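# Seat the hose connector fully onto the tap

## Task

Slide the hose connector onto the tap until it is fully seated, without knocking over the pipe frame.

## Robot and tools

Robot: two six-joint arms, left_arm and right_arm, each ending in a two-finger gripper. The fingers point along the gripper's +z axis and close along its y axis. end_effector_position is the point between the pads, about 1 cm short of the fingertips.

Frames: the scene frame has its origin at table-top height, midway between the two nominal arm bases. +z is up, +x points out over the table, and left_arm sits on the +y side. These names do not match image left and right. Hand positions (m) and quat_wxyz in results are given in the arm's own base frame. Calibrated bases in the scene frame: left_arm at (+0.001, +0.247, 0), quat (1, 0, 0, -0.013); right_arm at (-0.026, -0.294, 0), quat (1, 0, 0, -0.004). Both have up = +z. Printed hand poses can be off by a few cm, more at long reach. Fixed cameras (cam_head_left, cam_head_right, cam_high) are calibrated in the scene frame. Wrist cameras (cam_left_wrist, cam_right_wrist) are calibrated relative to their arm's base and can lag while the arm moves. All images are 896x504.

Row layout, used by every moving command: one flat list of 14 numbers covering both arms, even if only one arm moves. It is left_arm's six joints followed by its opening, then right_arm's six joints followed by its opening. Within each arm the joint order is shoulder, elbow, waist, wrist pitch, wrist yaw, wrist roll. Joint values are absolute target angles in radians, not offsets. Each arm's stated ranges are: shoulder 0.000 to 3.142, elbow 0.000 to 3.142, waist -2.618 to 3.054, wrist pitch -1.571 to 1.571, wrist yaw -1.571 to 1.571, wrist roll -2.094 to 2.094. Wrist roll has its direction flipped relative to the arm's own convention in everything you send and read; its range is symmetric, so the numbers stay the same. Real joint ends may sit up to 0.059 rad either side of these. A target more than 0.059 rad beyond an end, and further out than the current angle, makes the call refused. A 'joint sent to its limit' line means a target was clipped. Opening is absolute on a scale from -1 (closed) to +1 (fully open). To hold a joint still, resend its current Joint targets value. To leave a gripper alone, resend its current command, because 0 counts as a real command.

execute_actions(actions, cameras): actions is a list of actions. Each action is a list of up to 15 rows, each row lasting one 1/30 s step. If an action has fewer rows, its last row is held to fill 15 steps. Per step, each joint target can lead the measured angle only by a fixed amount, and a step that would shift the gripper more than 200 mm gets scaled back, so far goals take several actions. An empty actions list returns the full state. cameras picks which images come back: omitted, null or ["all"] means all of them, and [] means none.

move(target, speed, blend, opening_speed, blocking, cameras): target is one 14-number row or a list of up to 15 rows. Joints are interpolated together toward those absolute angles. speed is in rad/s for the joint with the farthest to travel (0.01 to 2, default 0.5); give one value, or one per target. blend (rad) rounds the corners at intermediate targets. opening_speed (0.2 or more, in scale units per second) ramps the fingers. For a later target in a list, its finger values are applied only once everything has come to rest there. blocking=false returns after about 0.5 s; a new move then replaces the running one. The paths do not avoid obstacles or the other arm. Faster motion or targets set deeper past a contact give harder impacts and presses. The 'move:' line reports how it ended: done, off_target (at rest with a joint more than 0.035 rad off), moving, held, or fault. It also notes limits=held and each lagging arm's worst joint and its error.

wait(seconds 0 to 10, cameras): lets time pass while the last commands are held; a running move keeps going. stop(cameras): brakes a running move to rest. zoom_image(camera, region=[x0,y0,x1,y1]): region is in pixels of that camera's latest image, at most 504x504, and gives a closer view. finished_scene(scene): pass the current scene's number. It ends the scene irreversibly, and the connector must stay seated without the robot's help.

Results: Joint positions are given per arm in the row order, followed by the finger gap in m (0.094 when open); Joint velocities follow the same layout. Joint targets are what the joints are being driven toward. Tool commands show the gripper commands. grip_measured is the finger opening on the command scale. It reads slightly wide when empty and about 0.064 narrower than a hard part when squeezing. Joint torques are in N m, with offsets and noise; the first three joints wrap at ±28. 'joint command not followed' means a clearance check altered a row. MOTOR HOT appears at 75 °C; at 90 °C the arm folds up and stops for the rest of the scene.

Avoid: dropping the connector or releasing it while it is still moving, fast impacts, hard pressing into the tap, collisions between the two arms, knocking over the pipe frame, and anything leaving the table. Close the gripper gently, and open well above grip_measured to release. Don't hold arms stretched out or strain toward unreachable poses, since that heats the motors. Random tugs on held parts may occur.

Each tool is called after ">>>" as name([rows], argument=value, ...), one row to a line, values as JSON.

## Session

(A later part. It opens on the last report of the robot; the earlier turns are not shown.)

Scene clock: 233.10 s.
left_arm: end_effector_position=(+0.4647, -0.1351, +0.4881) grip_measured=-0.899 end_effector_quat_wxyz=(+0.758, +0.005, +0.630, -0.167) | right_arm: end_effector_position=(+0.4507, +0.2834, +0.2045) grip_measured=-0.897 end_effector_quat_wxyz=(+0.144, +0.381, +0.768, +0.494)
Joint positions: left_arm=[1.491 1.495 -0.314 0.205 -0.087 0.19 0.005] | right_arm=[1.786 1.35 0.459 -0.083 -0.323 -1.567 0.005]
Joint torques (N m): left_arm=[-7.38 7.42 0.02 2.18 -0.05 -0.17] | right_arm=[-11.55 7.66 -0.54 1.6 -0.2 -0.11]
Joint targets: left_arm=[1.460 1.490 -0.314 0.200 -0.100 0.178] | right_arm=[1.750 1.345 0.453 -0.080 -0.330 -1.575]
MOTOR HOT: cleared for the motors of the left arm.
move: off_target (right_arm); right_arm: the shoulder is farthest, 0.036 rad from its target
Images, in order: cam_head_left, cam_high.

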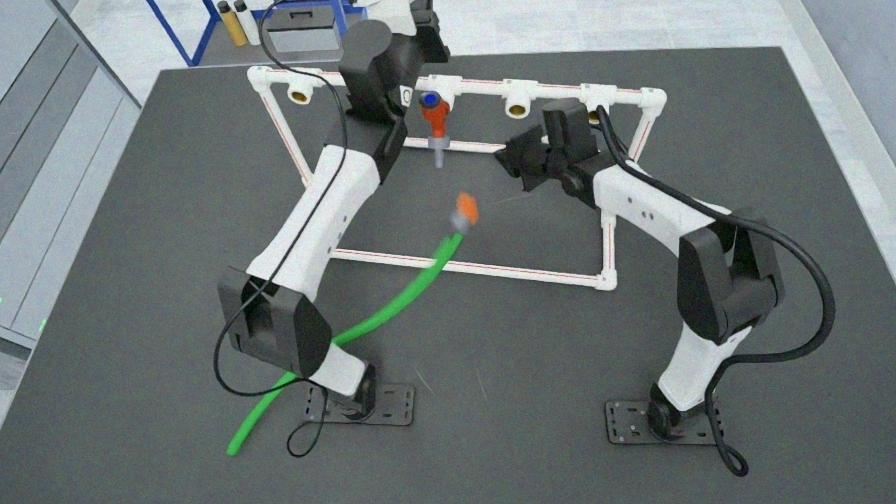

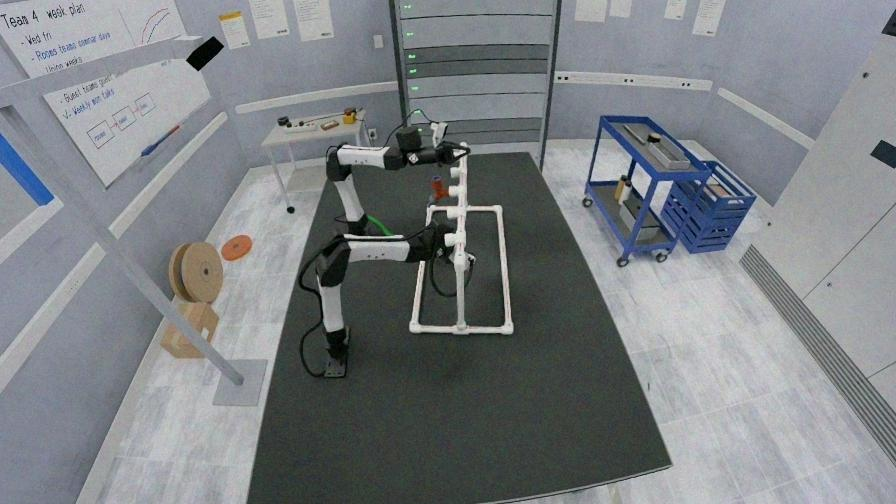

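>>> move(target=[0.75,0.95,-0.314,0.0,0,0.0,0.6,1.0,0.65,0.2,0,0,-1.575,0.6], speed=0.4)

Scene clock: 236.87 s.
left_arm: end_effector_position=(+0.2829, -0.0893, +0.4512) grip_measured=+0.598 end_effector_quat_wxyz=(+0.765, +0.089, +0.625, -0.122) | right_arm: end_effector_position=(+0.3513, +0.0752, +0.2170) grip_measured=+0.597 end_effector_quat_wxyz=(+0.352, +0.518, +0.645, +0.438)
Joint positions: left_arm=[0.754 0.954 -0.314 0.004 -0.014 0.013 0.075] | right_arm=[1.013 0.655 0.206 -0.02 -0.011 -1.567 0.075]
Joint torques (N m): left_arm=[-0.2 7.19 0.08 2.15 0.25 -0.18] | right_arm=[-3.38 7.88 -0.57 1.85 0.11 -0.11]
Joint targets: left_arm=[0.750 0.950 -0.314 0.000 0.000 0.000] | right_arm=[1.000 0.650 0.200 0.000 0.000 -1.575]
move: done
camera_calibration:
cam_left_wrist: T_world_to_cam=[[-0.322927, -0.946424, 0.000493113, 0.00550023], [-0.210103, 0.0711809, -0.975085, 0.547538], [0.922808, -0.314985, -0.221833, -0.0968467], [0, 0, 0, 1]]
cam_right_wrist: T_world_to_cam=[[-0.378967, -0.0733262, -0.922501, 0.337665], [-0.564498, 0.808229, 0.167655, 0.143239], [0.733298, 0.584285, -0.347684, -0.139919], [0, 0, 0, 1]]

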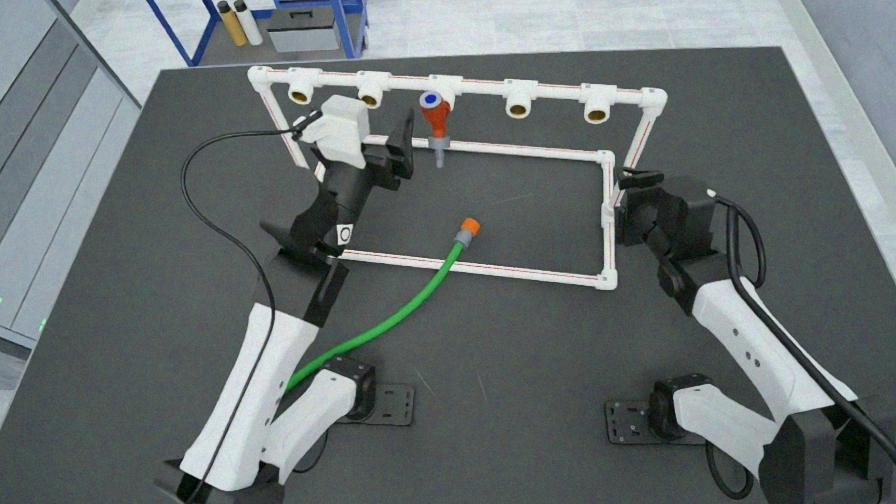

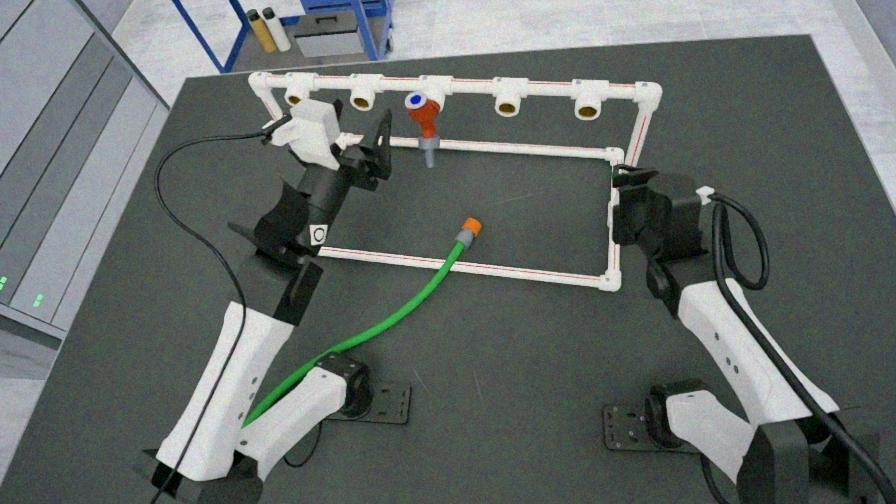

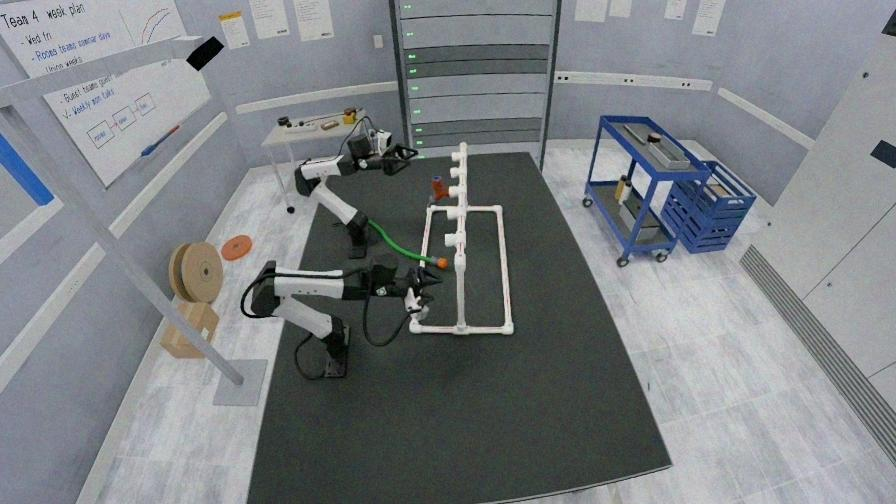

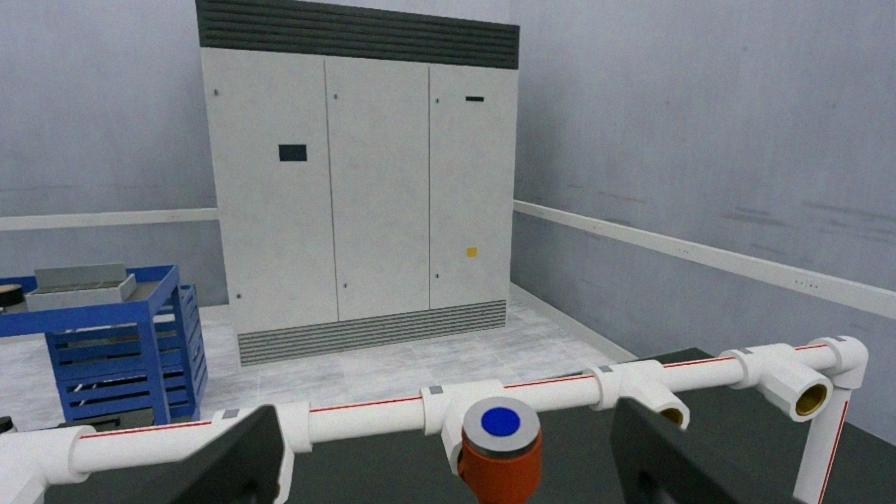

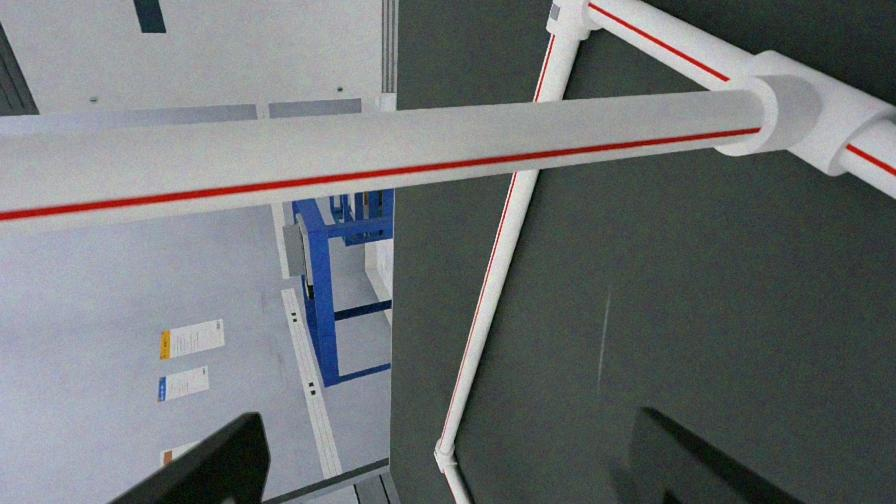

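>>> zoom_image(camera="cam_head_left", region=[400, 170, 540, 290])

>>> zoom_image(camera="cam_high", region=[400, 200, 500, 290])

Scaled by 3.600 from the camera's 896x504 image, which has a finer 1280x720 frame.

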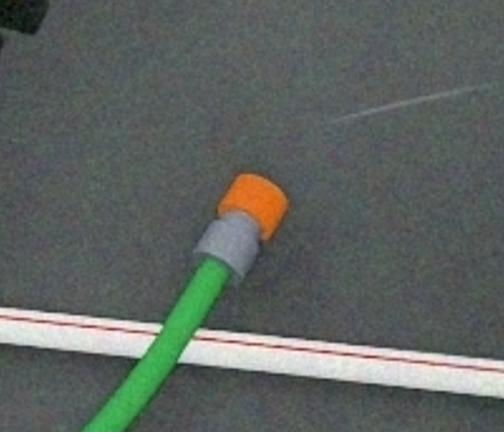

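Scaled by 5.040 from the camera's 896x504 image, which has a finer 1280x720 frame.

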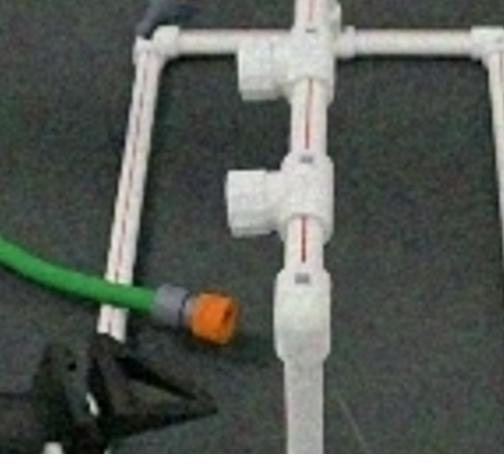

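>>> move([
  [0.85,0.9,-0.434,-0.9,0,-0.266,0.3,1.0,0.65,0.2,0,0,-1.575,0.6],
  [1.39,1.274,-0.434,-1.42,0,-0.266,0.3,1.0,0.65,0.2,0,0,-1.575,0.6],
], blend=0.1, cameras=["cam_head_left","cam_left_wrist"])

Scene clock: 266.83 s.
left_arm: end_effector_position=(+0.2089, -0.0927, +0.1539) grip_measured=+0.302 end_effector_quat_wxyz=(+0.016, +0.334, +0.943, +0.005) | right_arm: end_effector_position=(+0.3514, +0.0751, +0.2171) grip_measured=+0.597 end_effector_quat_wxyz=(+0.352, +0.518, +0.645, +0.438)
Joint positions: left_arm=[1.381 1.248 -0.428 -1.407 -0.013 -0.253 0.061] | right_arm=[1.013 0.655 0.206 -0.019 -0.01 -1.567 0.075]
Joint torques (N m): left_arm=[-2.47 9.2 -0.58 0.24 0.27 -0.15] | right_arm=[-3.4 7.88 -0.55 1.84 0.11 -0.11]
Heat: left arm: 65 °C; right arm: 51 °C.
Joint targets: left_arm=[1.390 1.274 -0.434 -1.420 0.000 -0.266] | right_arm=[1.000 0.650 0.200 0.000 0.000 -1.575]
move: done
camera_calibration:
cam_left_wrist: T_world_to_cam=[[-0.636953, -0.770862, 0.00795849, 0.0592526], [-0.707701, 0.588795, 0.390487, 0.184068], [-0.305697, 0.243089, -0.920574, 0.320268], [0, 0, 0, 1]]
Images, in order: cam_head_left, cam_left_wrist.

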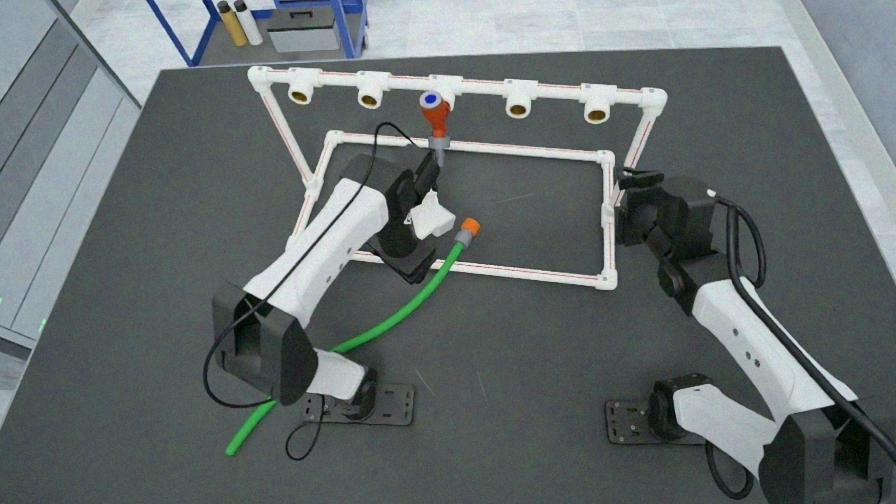

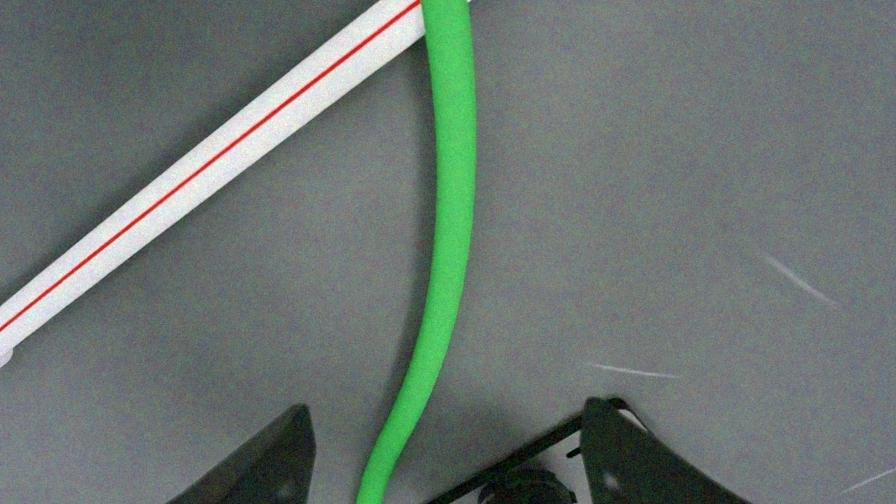

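>>> move(target=[1.465,0.85,-0.370,-0.925,0,-0.33,0.3,1.0,0.65,0.2,0,0,-1.575,0.6], speed=0.35, cameras=["cam_left_wrist"])

Scene clock: 271.97 s.
left_arm: end_effector_position=(+0.2159, -0.0829, +0.0403) grip_measured=+0.302 end_effector_quat_wxyz=(+0.012, +0.340, +0.940, +0.006) | right_arm: end_effector_position=(+0.3514, +0.0751, +0.2171) grip_measured=+0.597 end_effector_quat_wxyz=(+0.352, +0.518, +0.645, +0.438)
Joint positions: left_arm=[1.455 0.851 -0.376 -0.943 -0.013 -0.317 0.061] | right_arm=[1.013 0.655 0.206 -0.019 -0.01 -1.567 0.075]
Joint torques (N m): left_arm=[-2.71 6.26 0.51 0.59 0.29 -0.16] | right_arm=[-3.41 7.9 -0.55 1.84 0.11 -0.11]
Joint targets: left_arm=[1.465 0.850 -0.370 -0.925 0.000 -0.330] | right_arm=[1.000 0.650 0.200 0.000 0.000 -1.575]
move: done
camera_calibration:
cam_left_wrist: T_world_to_cam=[[-0.646541, -0.762835, 0.00820563, 0.0748989], [-0.69815, 0.595985, 0.396722, 0.225925], [-0.307524, 0.250768, -0.917902, 0.216411], [0, 0, 0, 1]]
Images, in order: cam_left_wrist.

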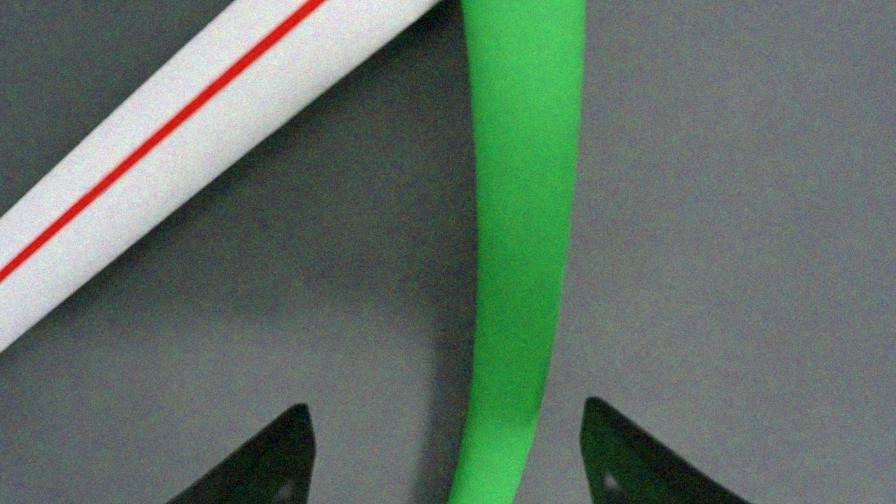

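>>> move([
  [1.465,0.785,-0.370,-0.87,0,-0.33,0.3,1.0,0.65,0.2,0,0,-1.575,0.6],
  [1.465,0.785,-0.370,-0.87,0,-0.33,-0.8,1.0,0.65,0.2,0,0,-1.575,0.6],
], opening_speed=1, speed=0.2, cameras=["cam_left_wrist"])

Scene clock: 275.77 s.
left_arm: end_effector_position=(+0.2079, -0.0809, +0.0254) grip_measured=-0.649 end_effector_quat_wxyz=(+0.008, +0.341, +0.940, +0.003) | right_arm: end_effector_position=(+0.3514, +0.0751, +0.2171) grip_measured=+0.597 end_effector_quat_wxyz=(+0.352, +0.518, +0.645, +0.438)
Joint positions: left_arm=[1.455 0.788 -0.376 -0.887 -0.007 -0.319 0.017] | right_arm=[1.013 0.655 0.206 -0.019 -0.01 -1.567 0.075]
Joint torques (N m): left_arm=[-2.51 5.96 0.53 0.56 0.22 -0.14] | right_arm=[-3.4 7.9 -0.55 1.84 0.11 -0.11]
Joint targets: left_arm=[1.465 0.785 -0.370 -0.870 0.000 -0.330] | right_arm=[1.000 0.650 0.200 0.000 0.000 -1.575]
move: done
camera_calibration:
cam_left_wrist: T_world_to_cam=[[-0.647972, -0.761477, 0.0168912, 0.0715356], [-0.693005, 0.598618, 0.401747, 0.224095], [-0.316033, 0.248615, -0.915595, 0.20134], [0, 0, 0, 1]]
Images, in order: cam_left_wrist.

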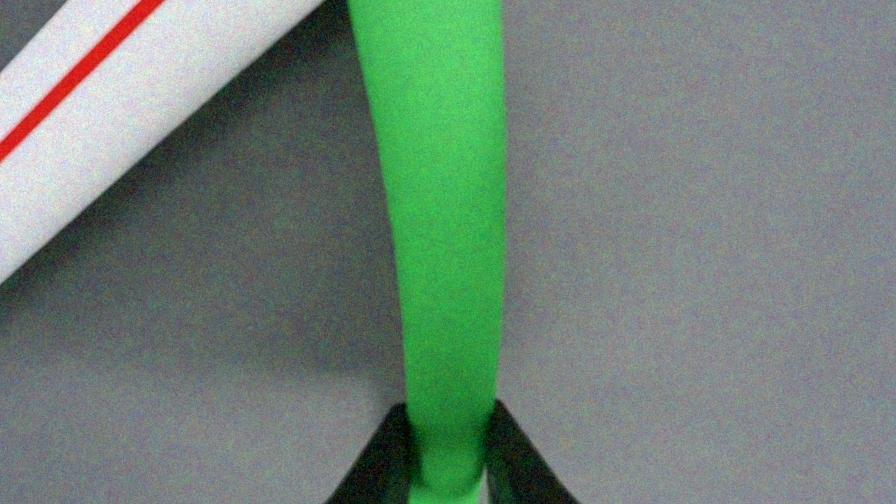

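>>> move([
  [1.465,1.08,-0.376,-1.13,0,-0.33,-0.8,1.0,0.65,0.2,0,0,-1.575,0.6],
  [1.60,1.15,-1.08,-1.07,0,0.39,-0.8,1.0,0.65,0.2,0,0,-1.575,0.6],
], speed=0.35)

Scene clock: 282.53 s.
left_arm: end_effector_position=(+0.1299, -0.2392, +0.0742) grip_measured=-0.649 end_effector_quat_wxyz=(+0.005, +0.352, +0.936, +0.000) | right_arm: end_effector_position=(+0.3514, +0.0751, +0.2171) grip_measured=+0.597 end_effector_quat_wxyz=(+0.352, +0.518, +0.645, +0.438)
Joint positions: left_arm=[1.589 1.12 -1.078 -1.094 -0.007 0.359 0.017] | right_arm=[1.013 0.655 0.206 -0.019 -0.01 -1.567 0.075]
Joint torques (N m): left_arm=[-3.67 9.43 -0.17 0.63 0.16 0.3] | right_arm=[-3.41 7.9 -0.55 1.84 0.11 -0.11]
Joint targets: left_arm=[1.600 1.150 -1.080 -1.070 0.000 0.390] | right_arm=[1.000 0.650 0.200 0.000 0.000 -1.575]
move: done
camera_calibration:
cam_left_wrist: T_world_to_cam=[[-0.665665, -0.745847, 0.0245537, -0.0948756], [-0.675179, 0.615955, 0.405873, 0.246684], [-0.317843, 0.253597, -0.9136, 0.261994], [0, 0, 0, 1]]
cam_right_wrist: T_world_to_cam=[[-0.378621, -0.0732399, -0.922649, 0.337664], [-0.563997, 0.808662, 0.167252, 0.143236], [0.733862, 0.583697, -0.347484, -0.140061], [0, 0, 0, 1]]

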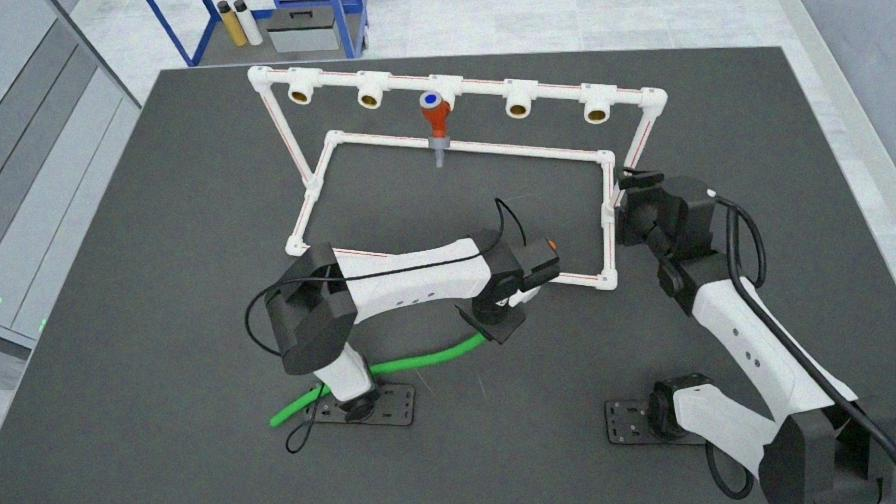

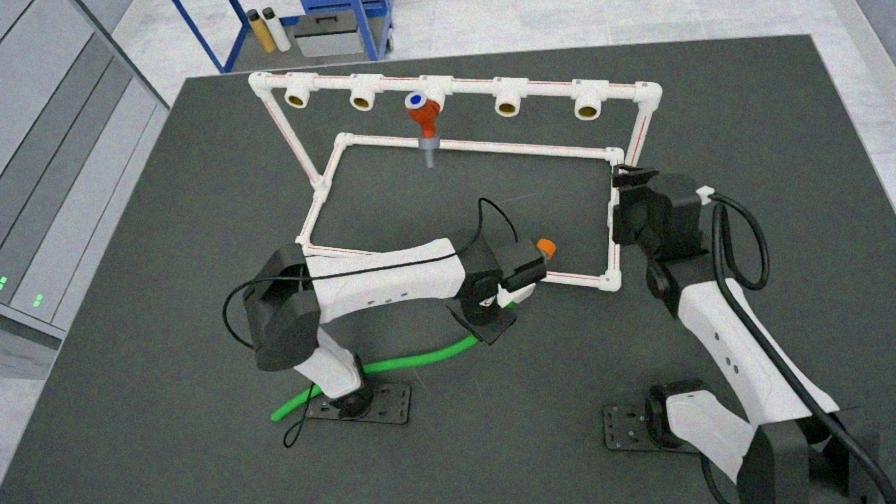

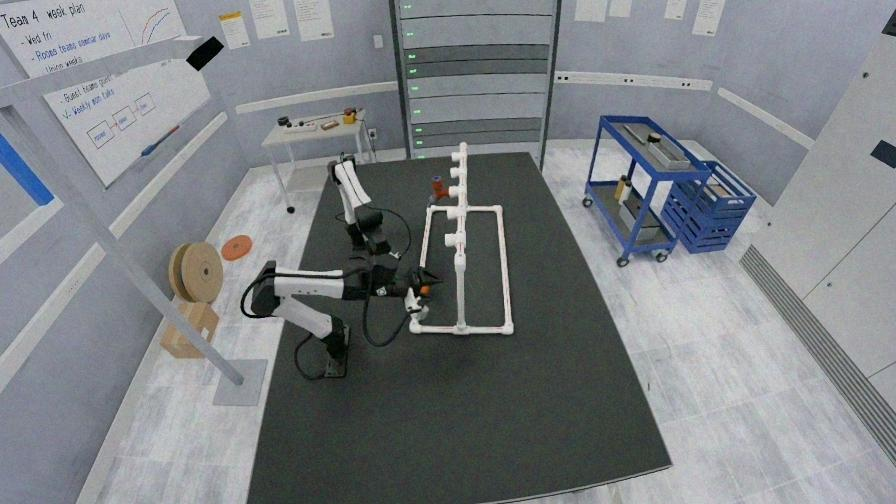

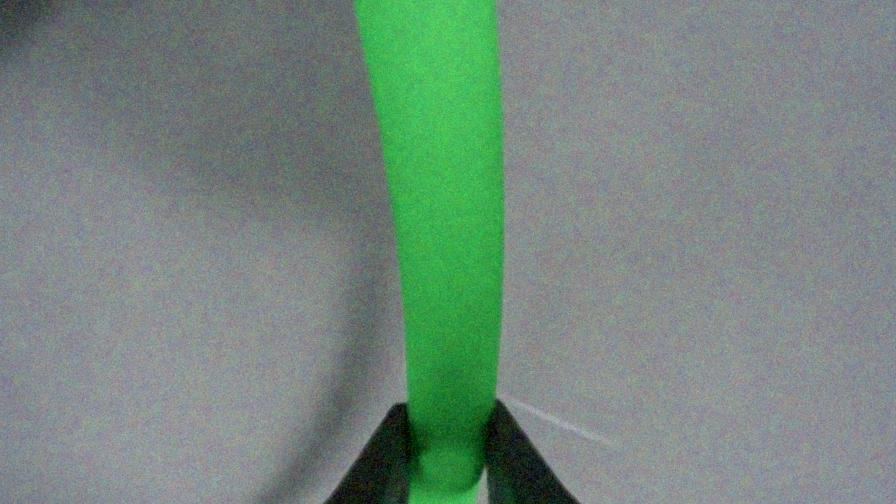

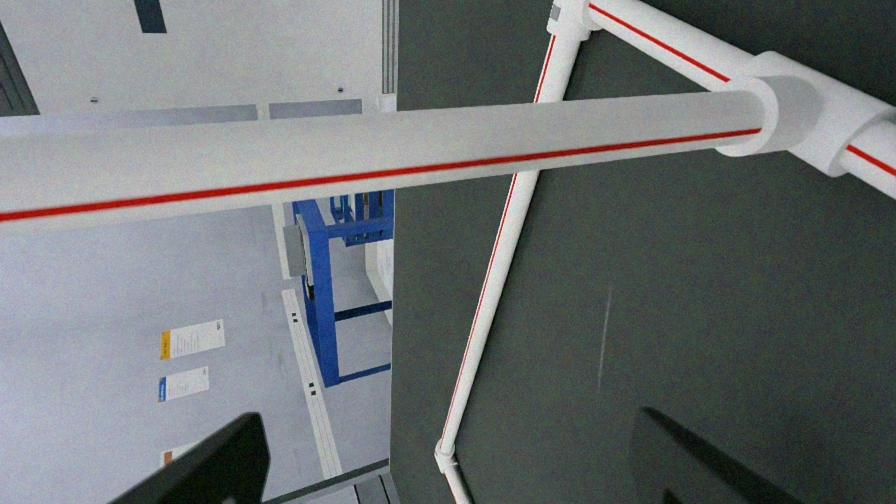

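>>> move([
  [1.60,0.96,-1.08,-0.90,0,0.39,-0.8,1.0,0.65,0.2,0,0,-1.575,0.6],
  [1.60,0.96,-1.08,-0.90,0,0.39,0.2,1.0,0.65,0.2,0,0,-1.575,0.6],
  [1.45,1.15,-1.08,-1.25,0,0.39,0.2,1.0,0.65,0.2,0,0,-1.575,0.6],
], speed=0.3, opening_speed=1.5)

>>> zoom_image(camera="cam_head_left", region=[430, 180, 630, 330])

Scene clock: 290.13 s.
left_arm: end_effector_position=(+0.1156, -0.2127, +0.1035) grip_measured=+0.198 end_effector_quat_wxyz=(-0.003, +0.343, +0.939, +0.007) | right_arm: end_effector_position=(+0.3514, +0.0751, +0.2171) grip_measured=+0.597 end_effector_quat_wxyz=(+0.352, +0.518, +0.645, +0.438)
Joint positions: left_arm=[1.474 1.127 -1.078 -1.237 -0.007 0.377 0.056] | right_arm=[1.013 0.655 0.206 -0.019 -0.01 -1.567 0.075]
Joint torques (N m): left_arm=[-5.68 8.83 -0.2 0.13 0.16 0.09] | right_arm=[-3.41 7.88 -0.57 1.84 0.11 -0.11]
Joint targets: left_arm=[1.450 1.150 -1.080 -1.250 0.000 0.390] | right_arm=[1.000 0.650 0.200 0.000 0.000 -1.575]
move: done
camera_calibration:
cam_left_wrist: T_world_to_cam=[[-0.651697, -0.758275, 0.0175902, -0.0888498], [-0.682432, 0.59632, 0.422716, 0.203791], [-0.331025, 0.263479, -0.906091, 0.280324], [0, 0, 0, 1]]
cam_right_wrist: T_world_to_cam=[[-0.378621, -0.0732399, -0.922649, 0.337664], [-0.563997, 0.808662, 0.167252, 0.143236], [0.733862, 0.583697, -0.347484, -0.140061], [0, 0, 0, 1]]

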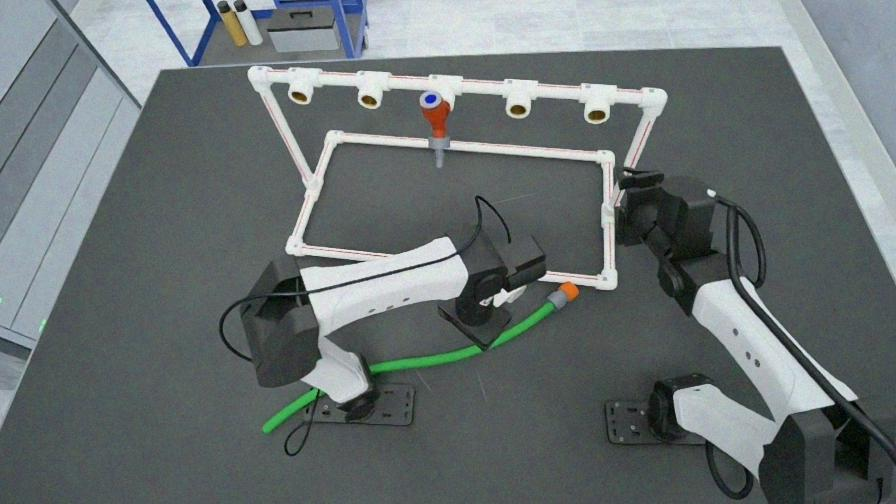

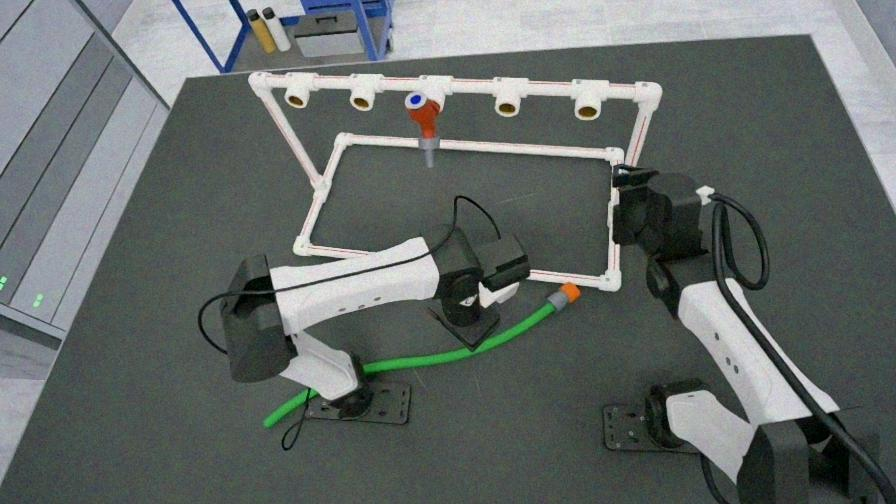

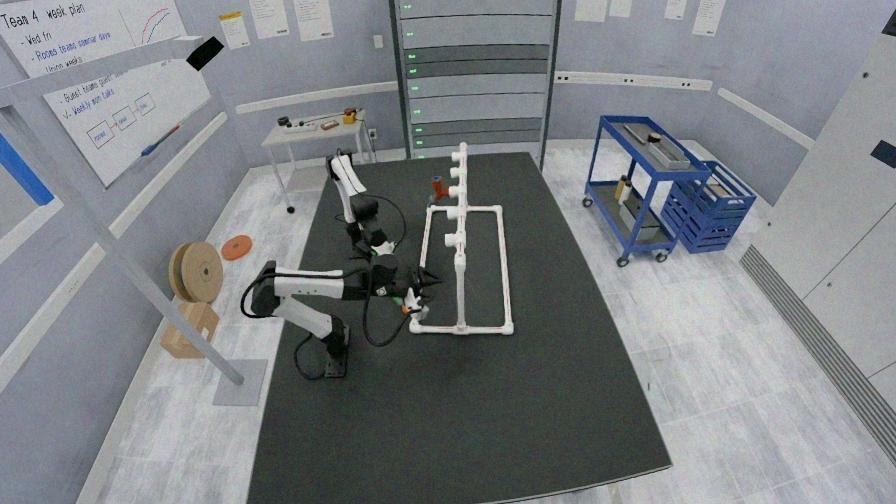

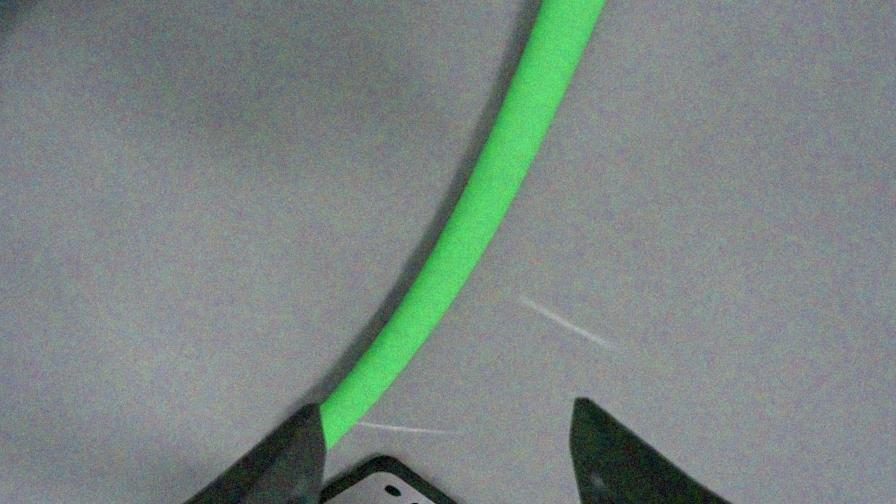

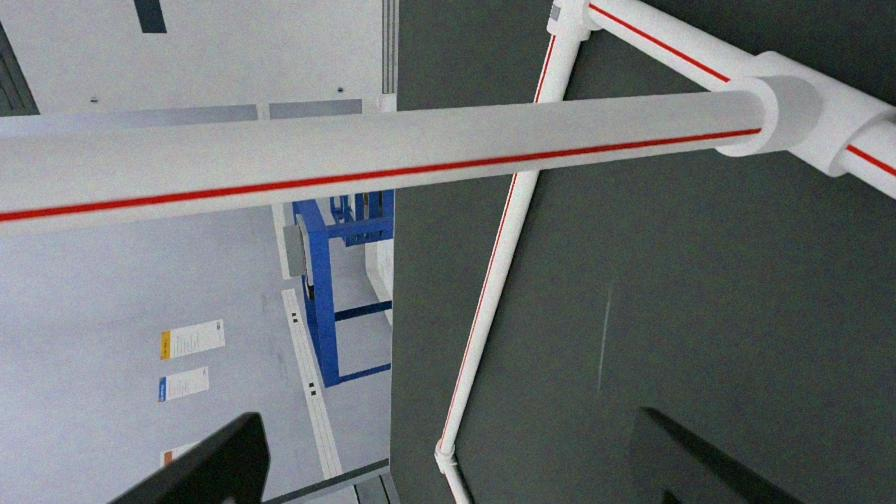

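Scaled by 2.520 from the camera's 896x504 image, which has a finer 1280x720 frame.

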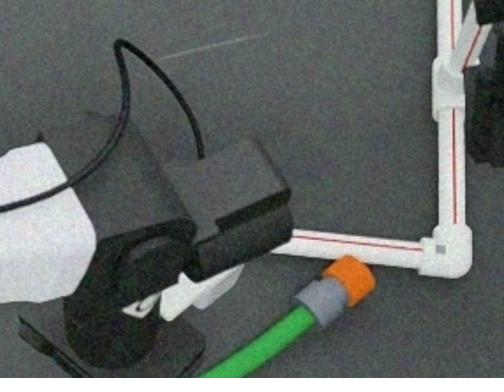

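>>> move([
  [1.45,1.15,-1.08,-1.25,0,0.15,0.2,1.0,0.65,-0.4,0,0,-1.575,0.6],
  [2.15,2.07,-1.051,-1.45,0,0.147,0.2,1.0,0.65,-0.4,0,0,-1.575,0.6],
], speed=0.5, blend=0.2)

Scene clock: 301.87 s.
left_arm: end_effector_position=(+0.2079, -0.3663, +0.1289) grip_measured=+0.198 end_effector_quat_wxyz=(+0.020, +0.434, +0.901, -0.010) | right_arm: end_effector_position=(+0.3325, -0.1362, +0.2172) grip_measured=+0.597 end_effector_quat_wxyz=(+0.466, +0.686, +0.463, +0.314)
Joint positions: left_arm=[2.134 2.044 -1.057 -1.437 -0.007 0.16 0.056] | right_arm=[1.013 0.655 -0.393 -0.019 -0.008 -1.567 0.075]
Joint torques (N m): left_arm=[-7.06 9.13 0.58 0.29 0.18 -0.17] | right_arm=[-3.38 7.9 -0.69 1.85 0.09 -0.11]
Joint targets: left_arm=[2.150 2.070 -1.051 -1.450 0.000 0.147] | right_arm=[1.000 0.650 -0.400 0.000 0.000 -1.575]
move: done
camera_calibration:
cam_left_wrist: T_world_to_cam=[[-0.788018, -0.614993, 0.0284842, -0.0662511], [-0.562513, 0.738033, 0.372676, 0.381035], [-0.250216, 0.277653, -0.927524, 0.365551], [0, 0, 0, 1]]
cam_right_wrist: T_world_to_cam=[[-0.353725, 0.152707, -0.9228, 0.337662], [-0.00895035, 0.985985, 0.166594, 0.143176], [0.935307, 0.0671879, -0.3474, -0.140229], [0, 0, 0, 1]]

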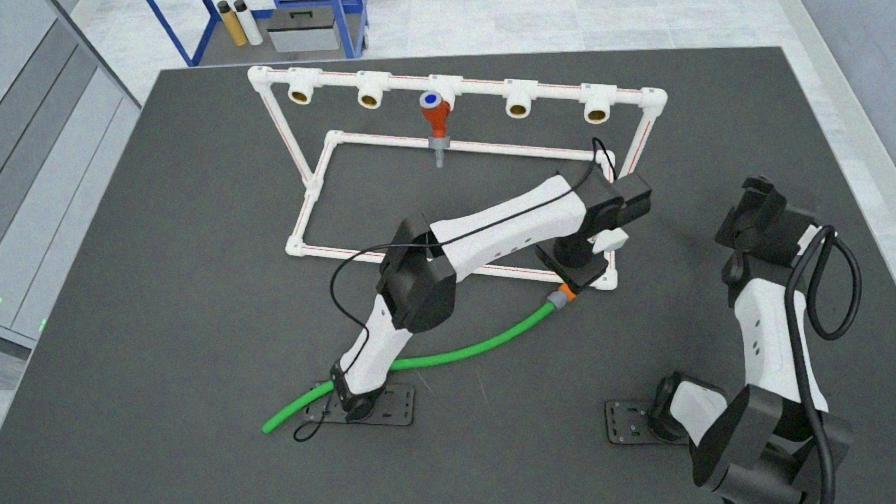

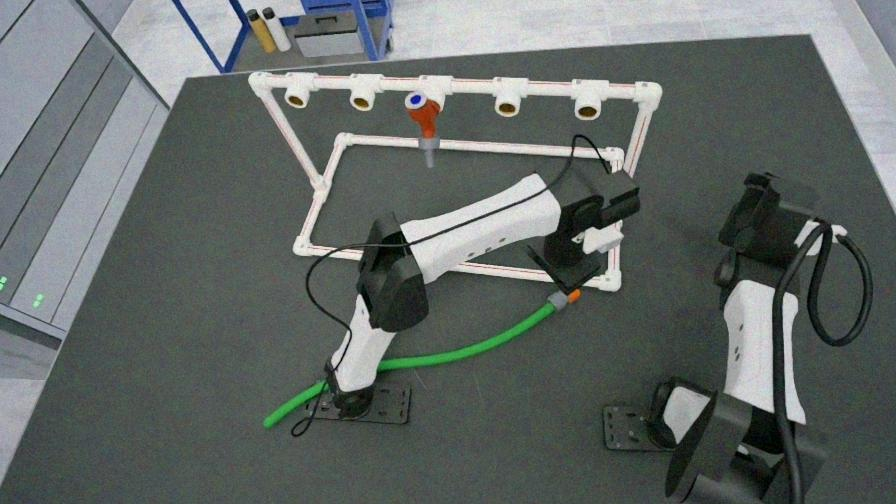

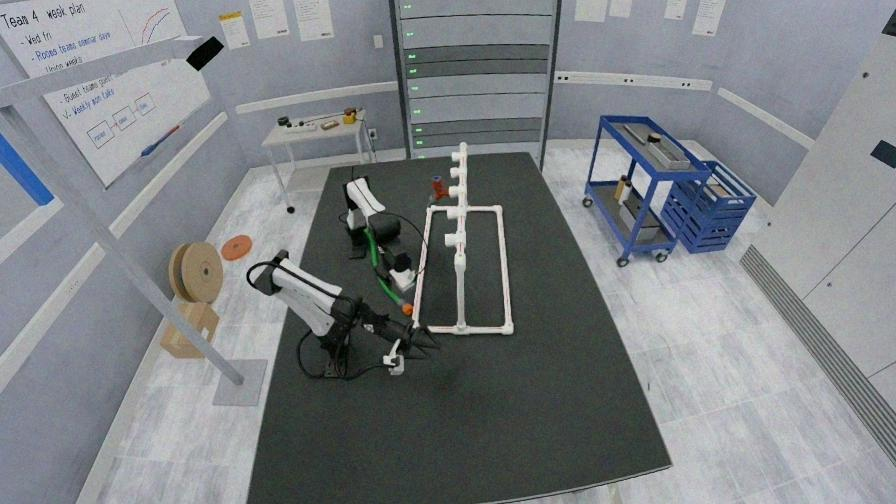

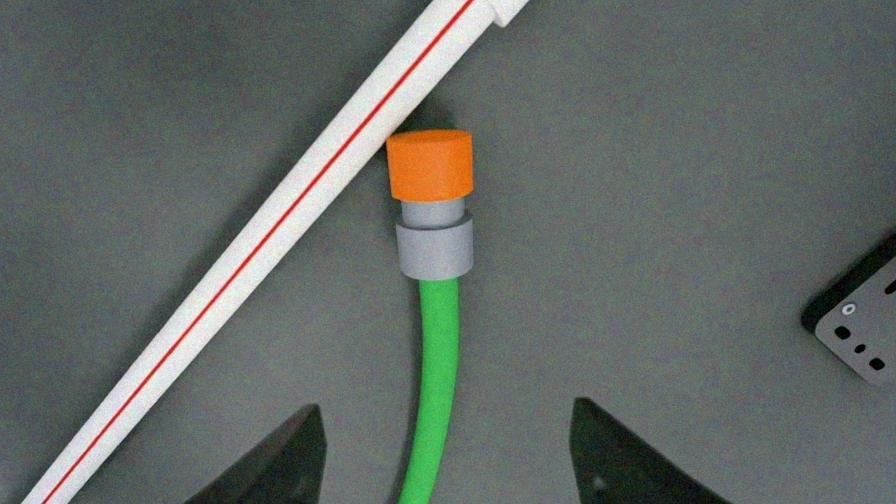

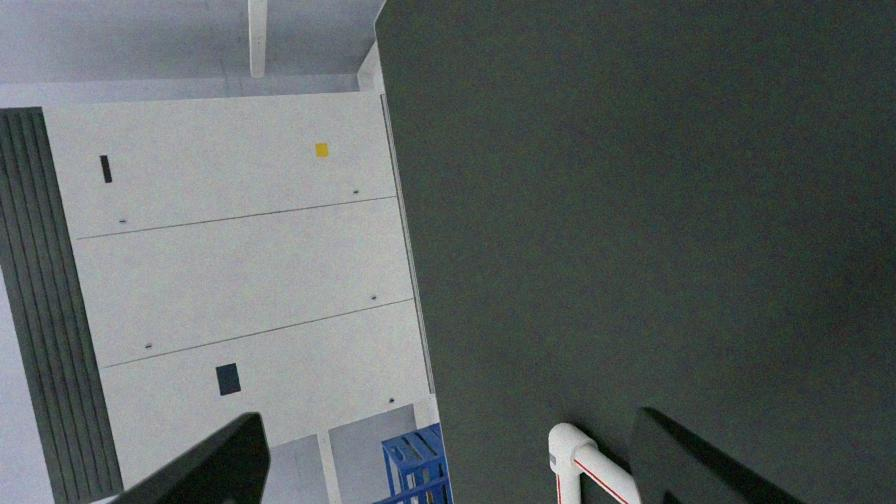

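>>> move([
  [2.222,1.74,-1.043,-1.10,0,0.155,0.2,1.0,0.65,-0.4,0,0,-1.575,0.6],
  [2.222,1.74,-1.043,-1.10,0,0.155,-0.6,1.0,0.65,-0.4,0,0,-1.575,0.6],
], speed=0.25, opening_speed=0.8, cameras=["cam_left_wrist"])

Scene clock: 312.87 s.
left_arm: end_effector_position=(+0.2093, -0.3639, +0.0237) grip_measured=-0.323 end_effector_quat_wxyz=(-0.003, +0.431, +0.902, +0.006) | right_arm: end_effector_position=(+0.3325, -0.1362, +0.2172) grip_measured=+0.597 end_effector_quat_wxyz=(+0.466, +0.686, +0.463, +0.314)
Joint positions: left_arm=[2.207 1.741 -1.052 -1.117 -0.007 0.16 0.032] | right_arm=[1.013 0.655 -0.393 -0.019 -0.008 -1.567 0.075]
Joint torques (N m): left_arm=[-7.47 6.41 0.69 0.49 0.19 -0.08] | right_arm=[-3.44 7.88 -0.69 1.84 0.08 -0.11]
Joint targets: left_arm=[2.222 1.740 -1.043 -1.100 0.000 0.155] | right_arm=[1.000 0.650 -0.400 0.000 0.000 -1.575]
move: done
camera_calibration:
cam_left_wrist: T_world_to_cam=[[-0.783809, -0.620676, 0.0201091, -0.0634155], [-0.555646, 0.715412, 0.423607, 0.408362], [-0.277309, 0.320854, -0.905623, 0.288488], [0, 0, 0, 1]]
Images, in order: cam_left_wrist.

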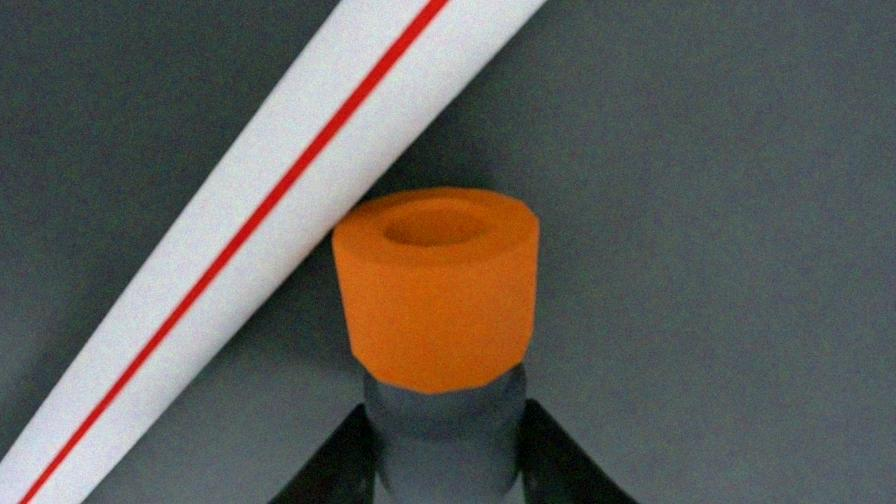

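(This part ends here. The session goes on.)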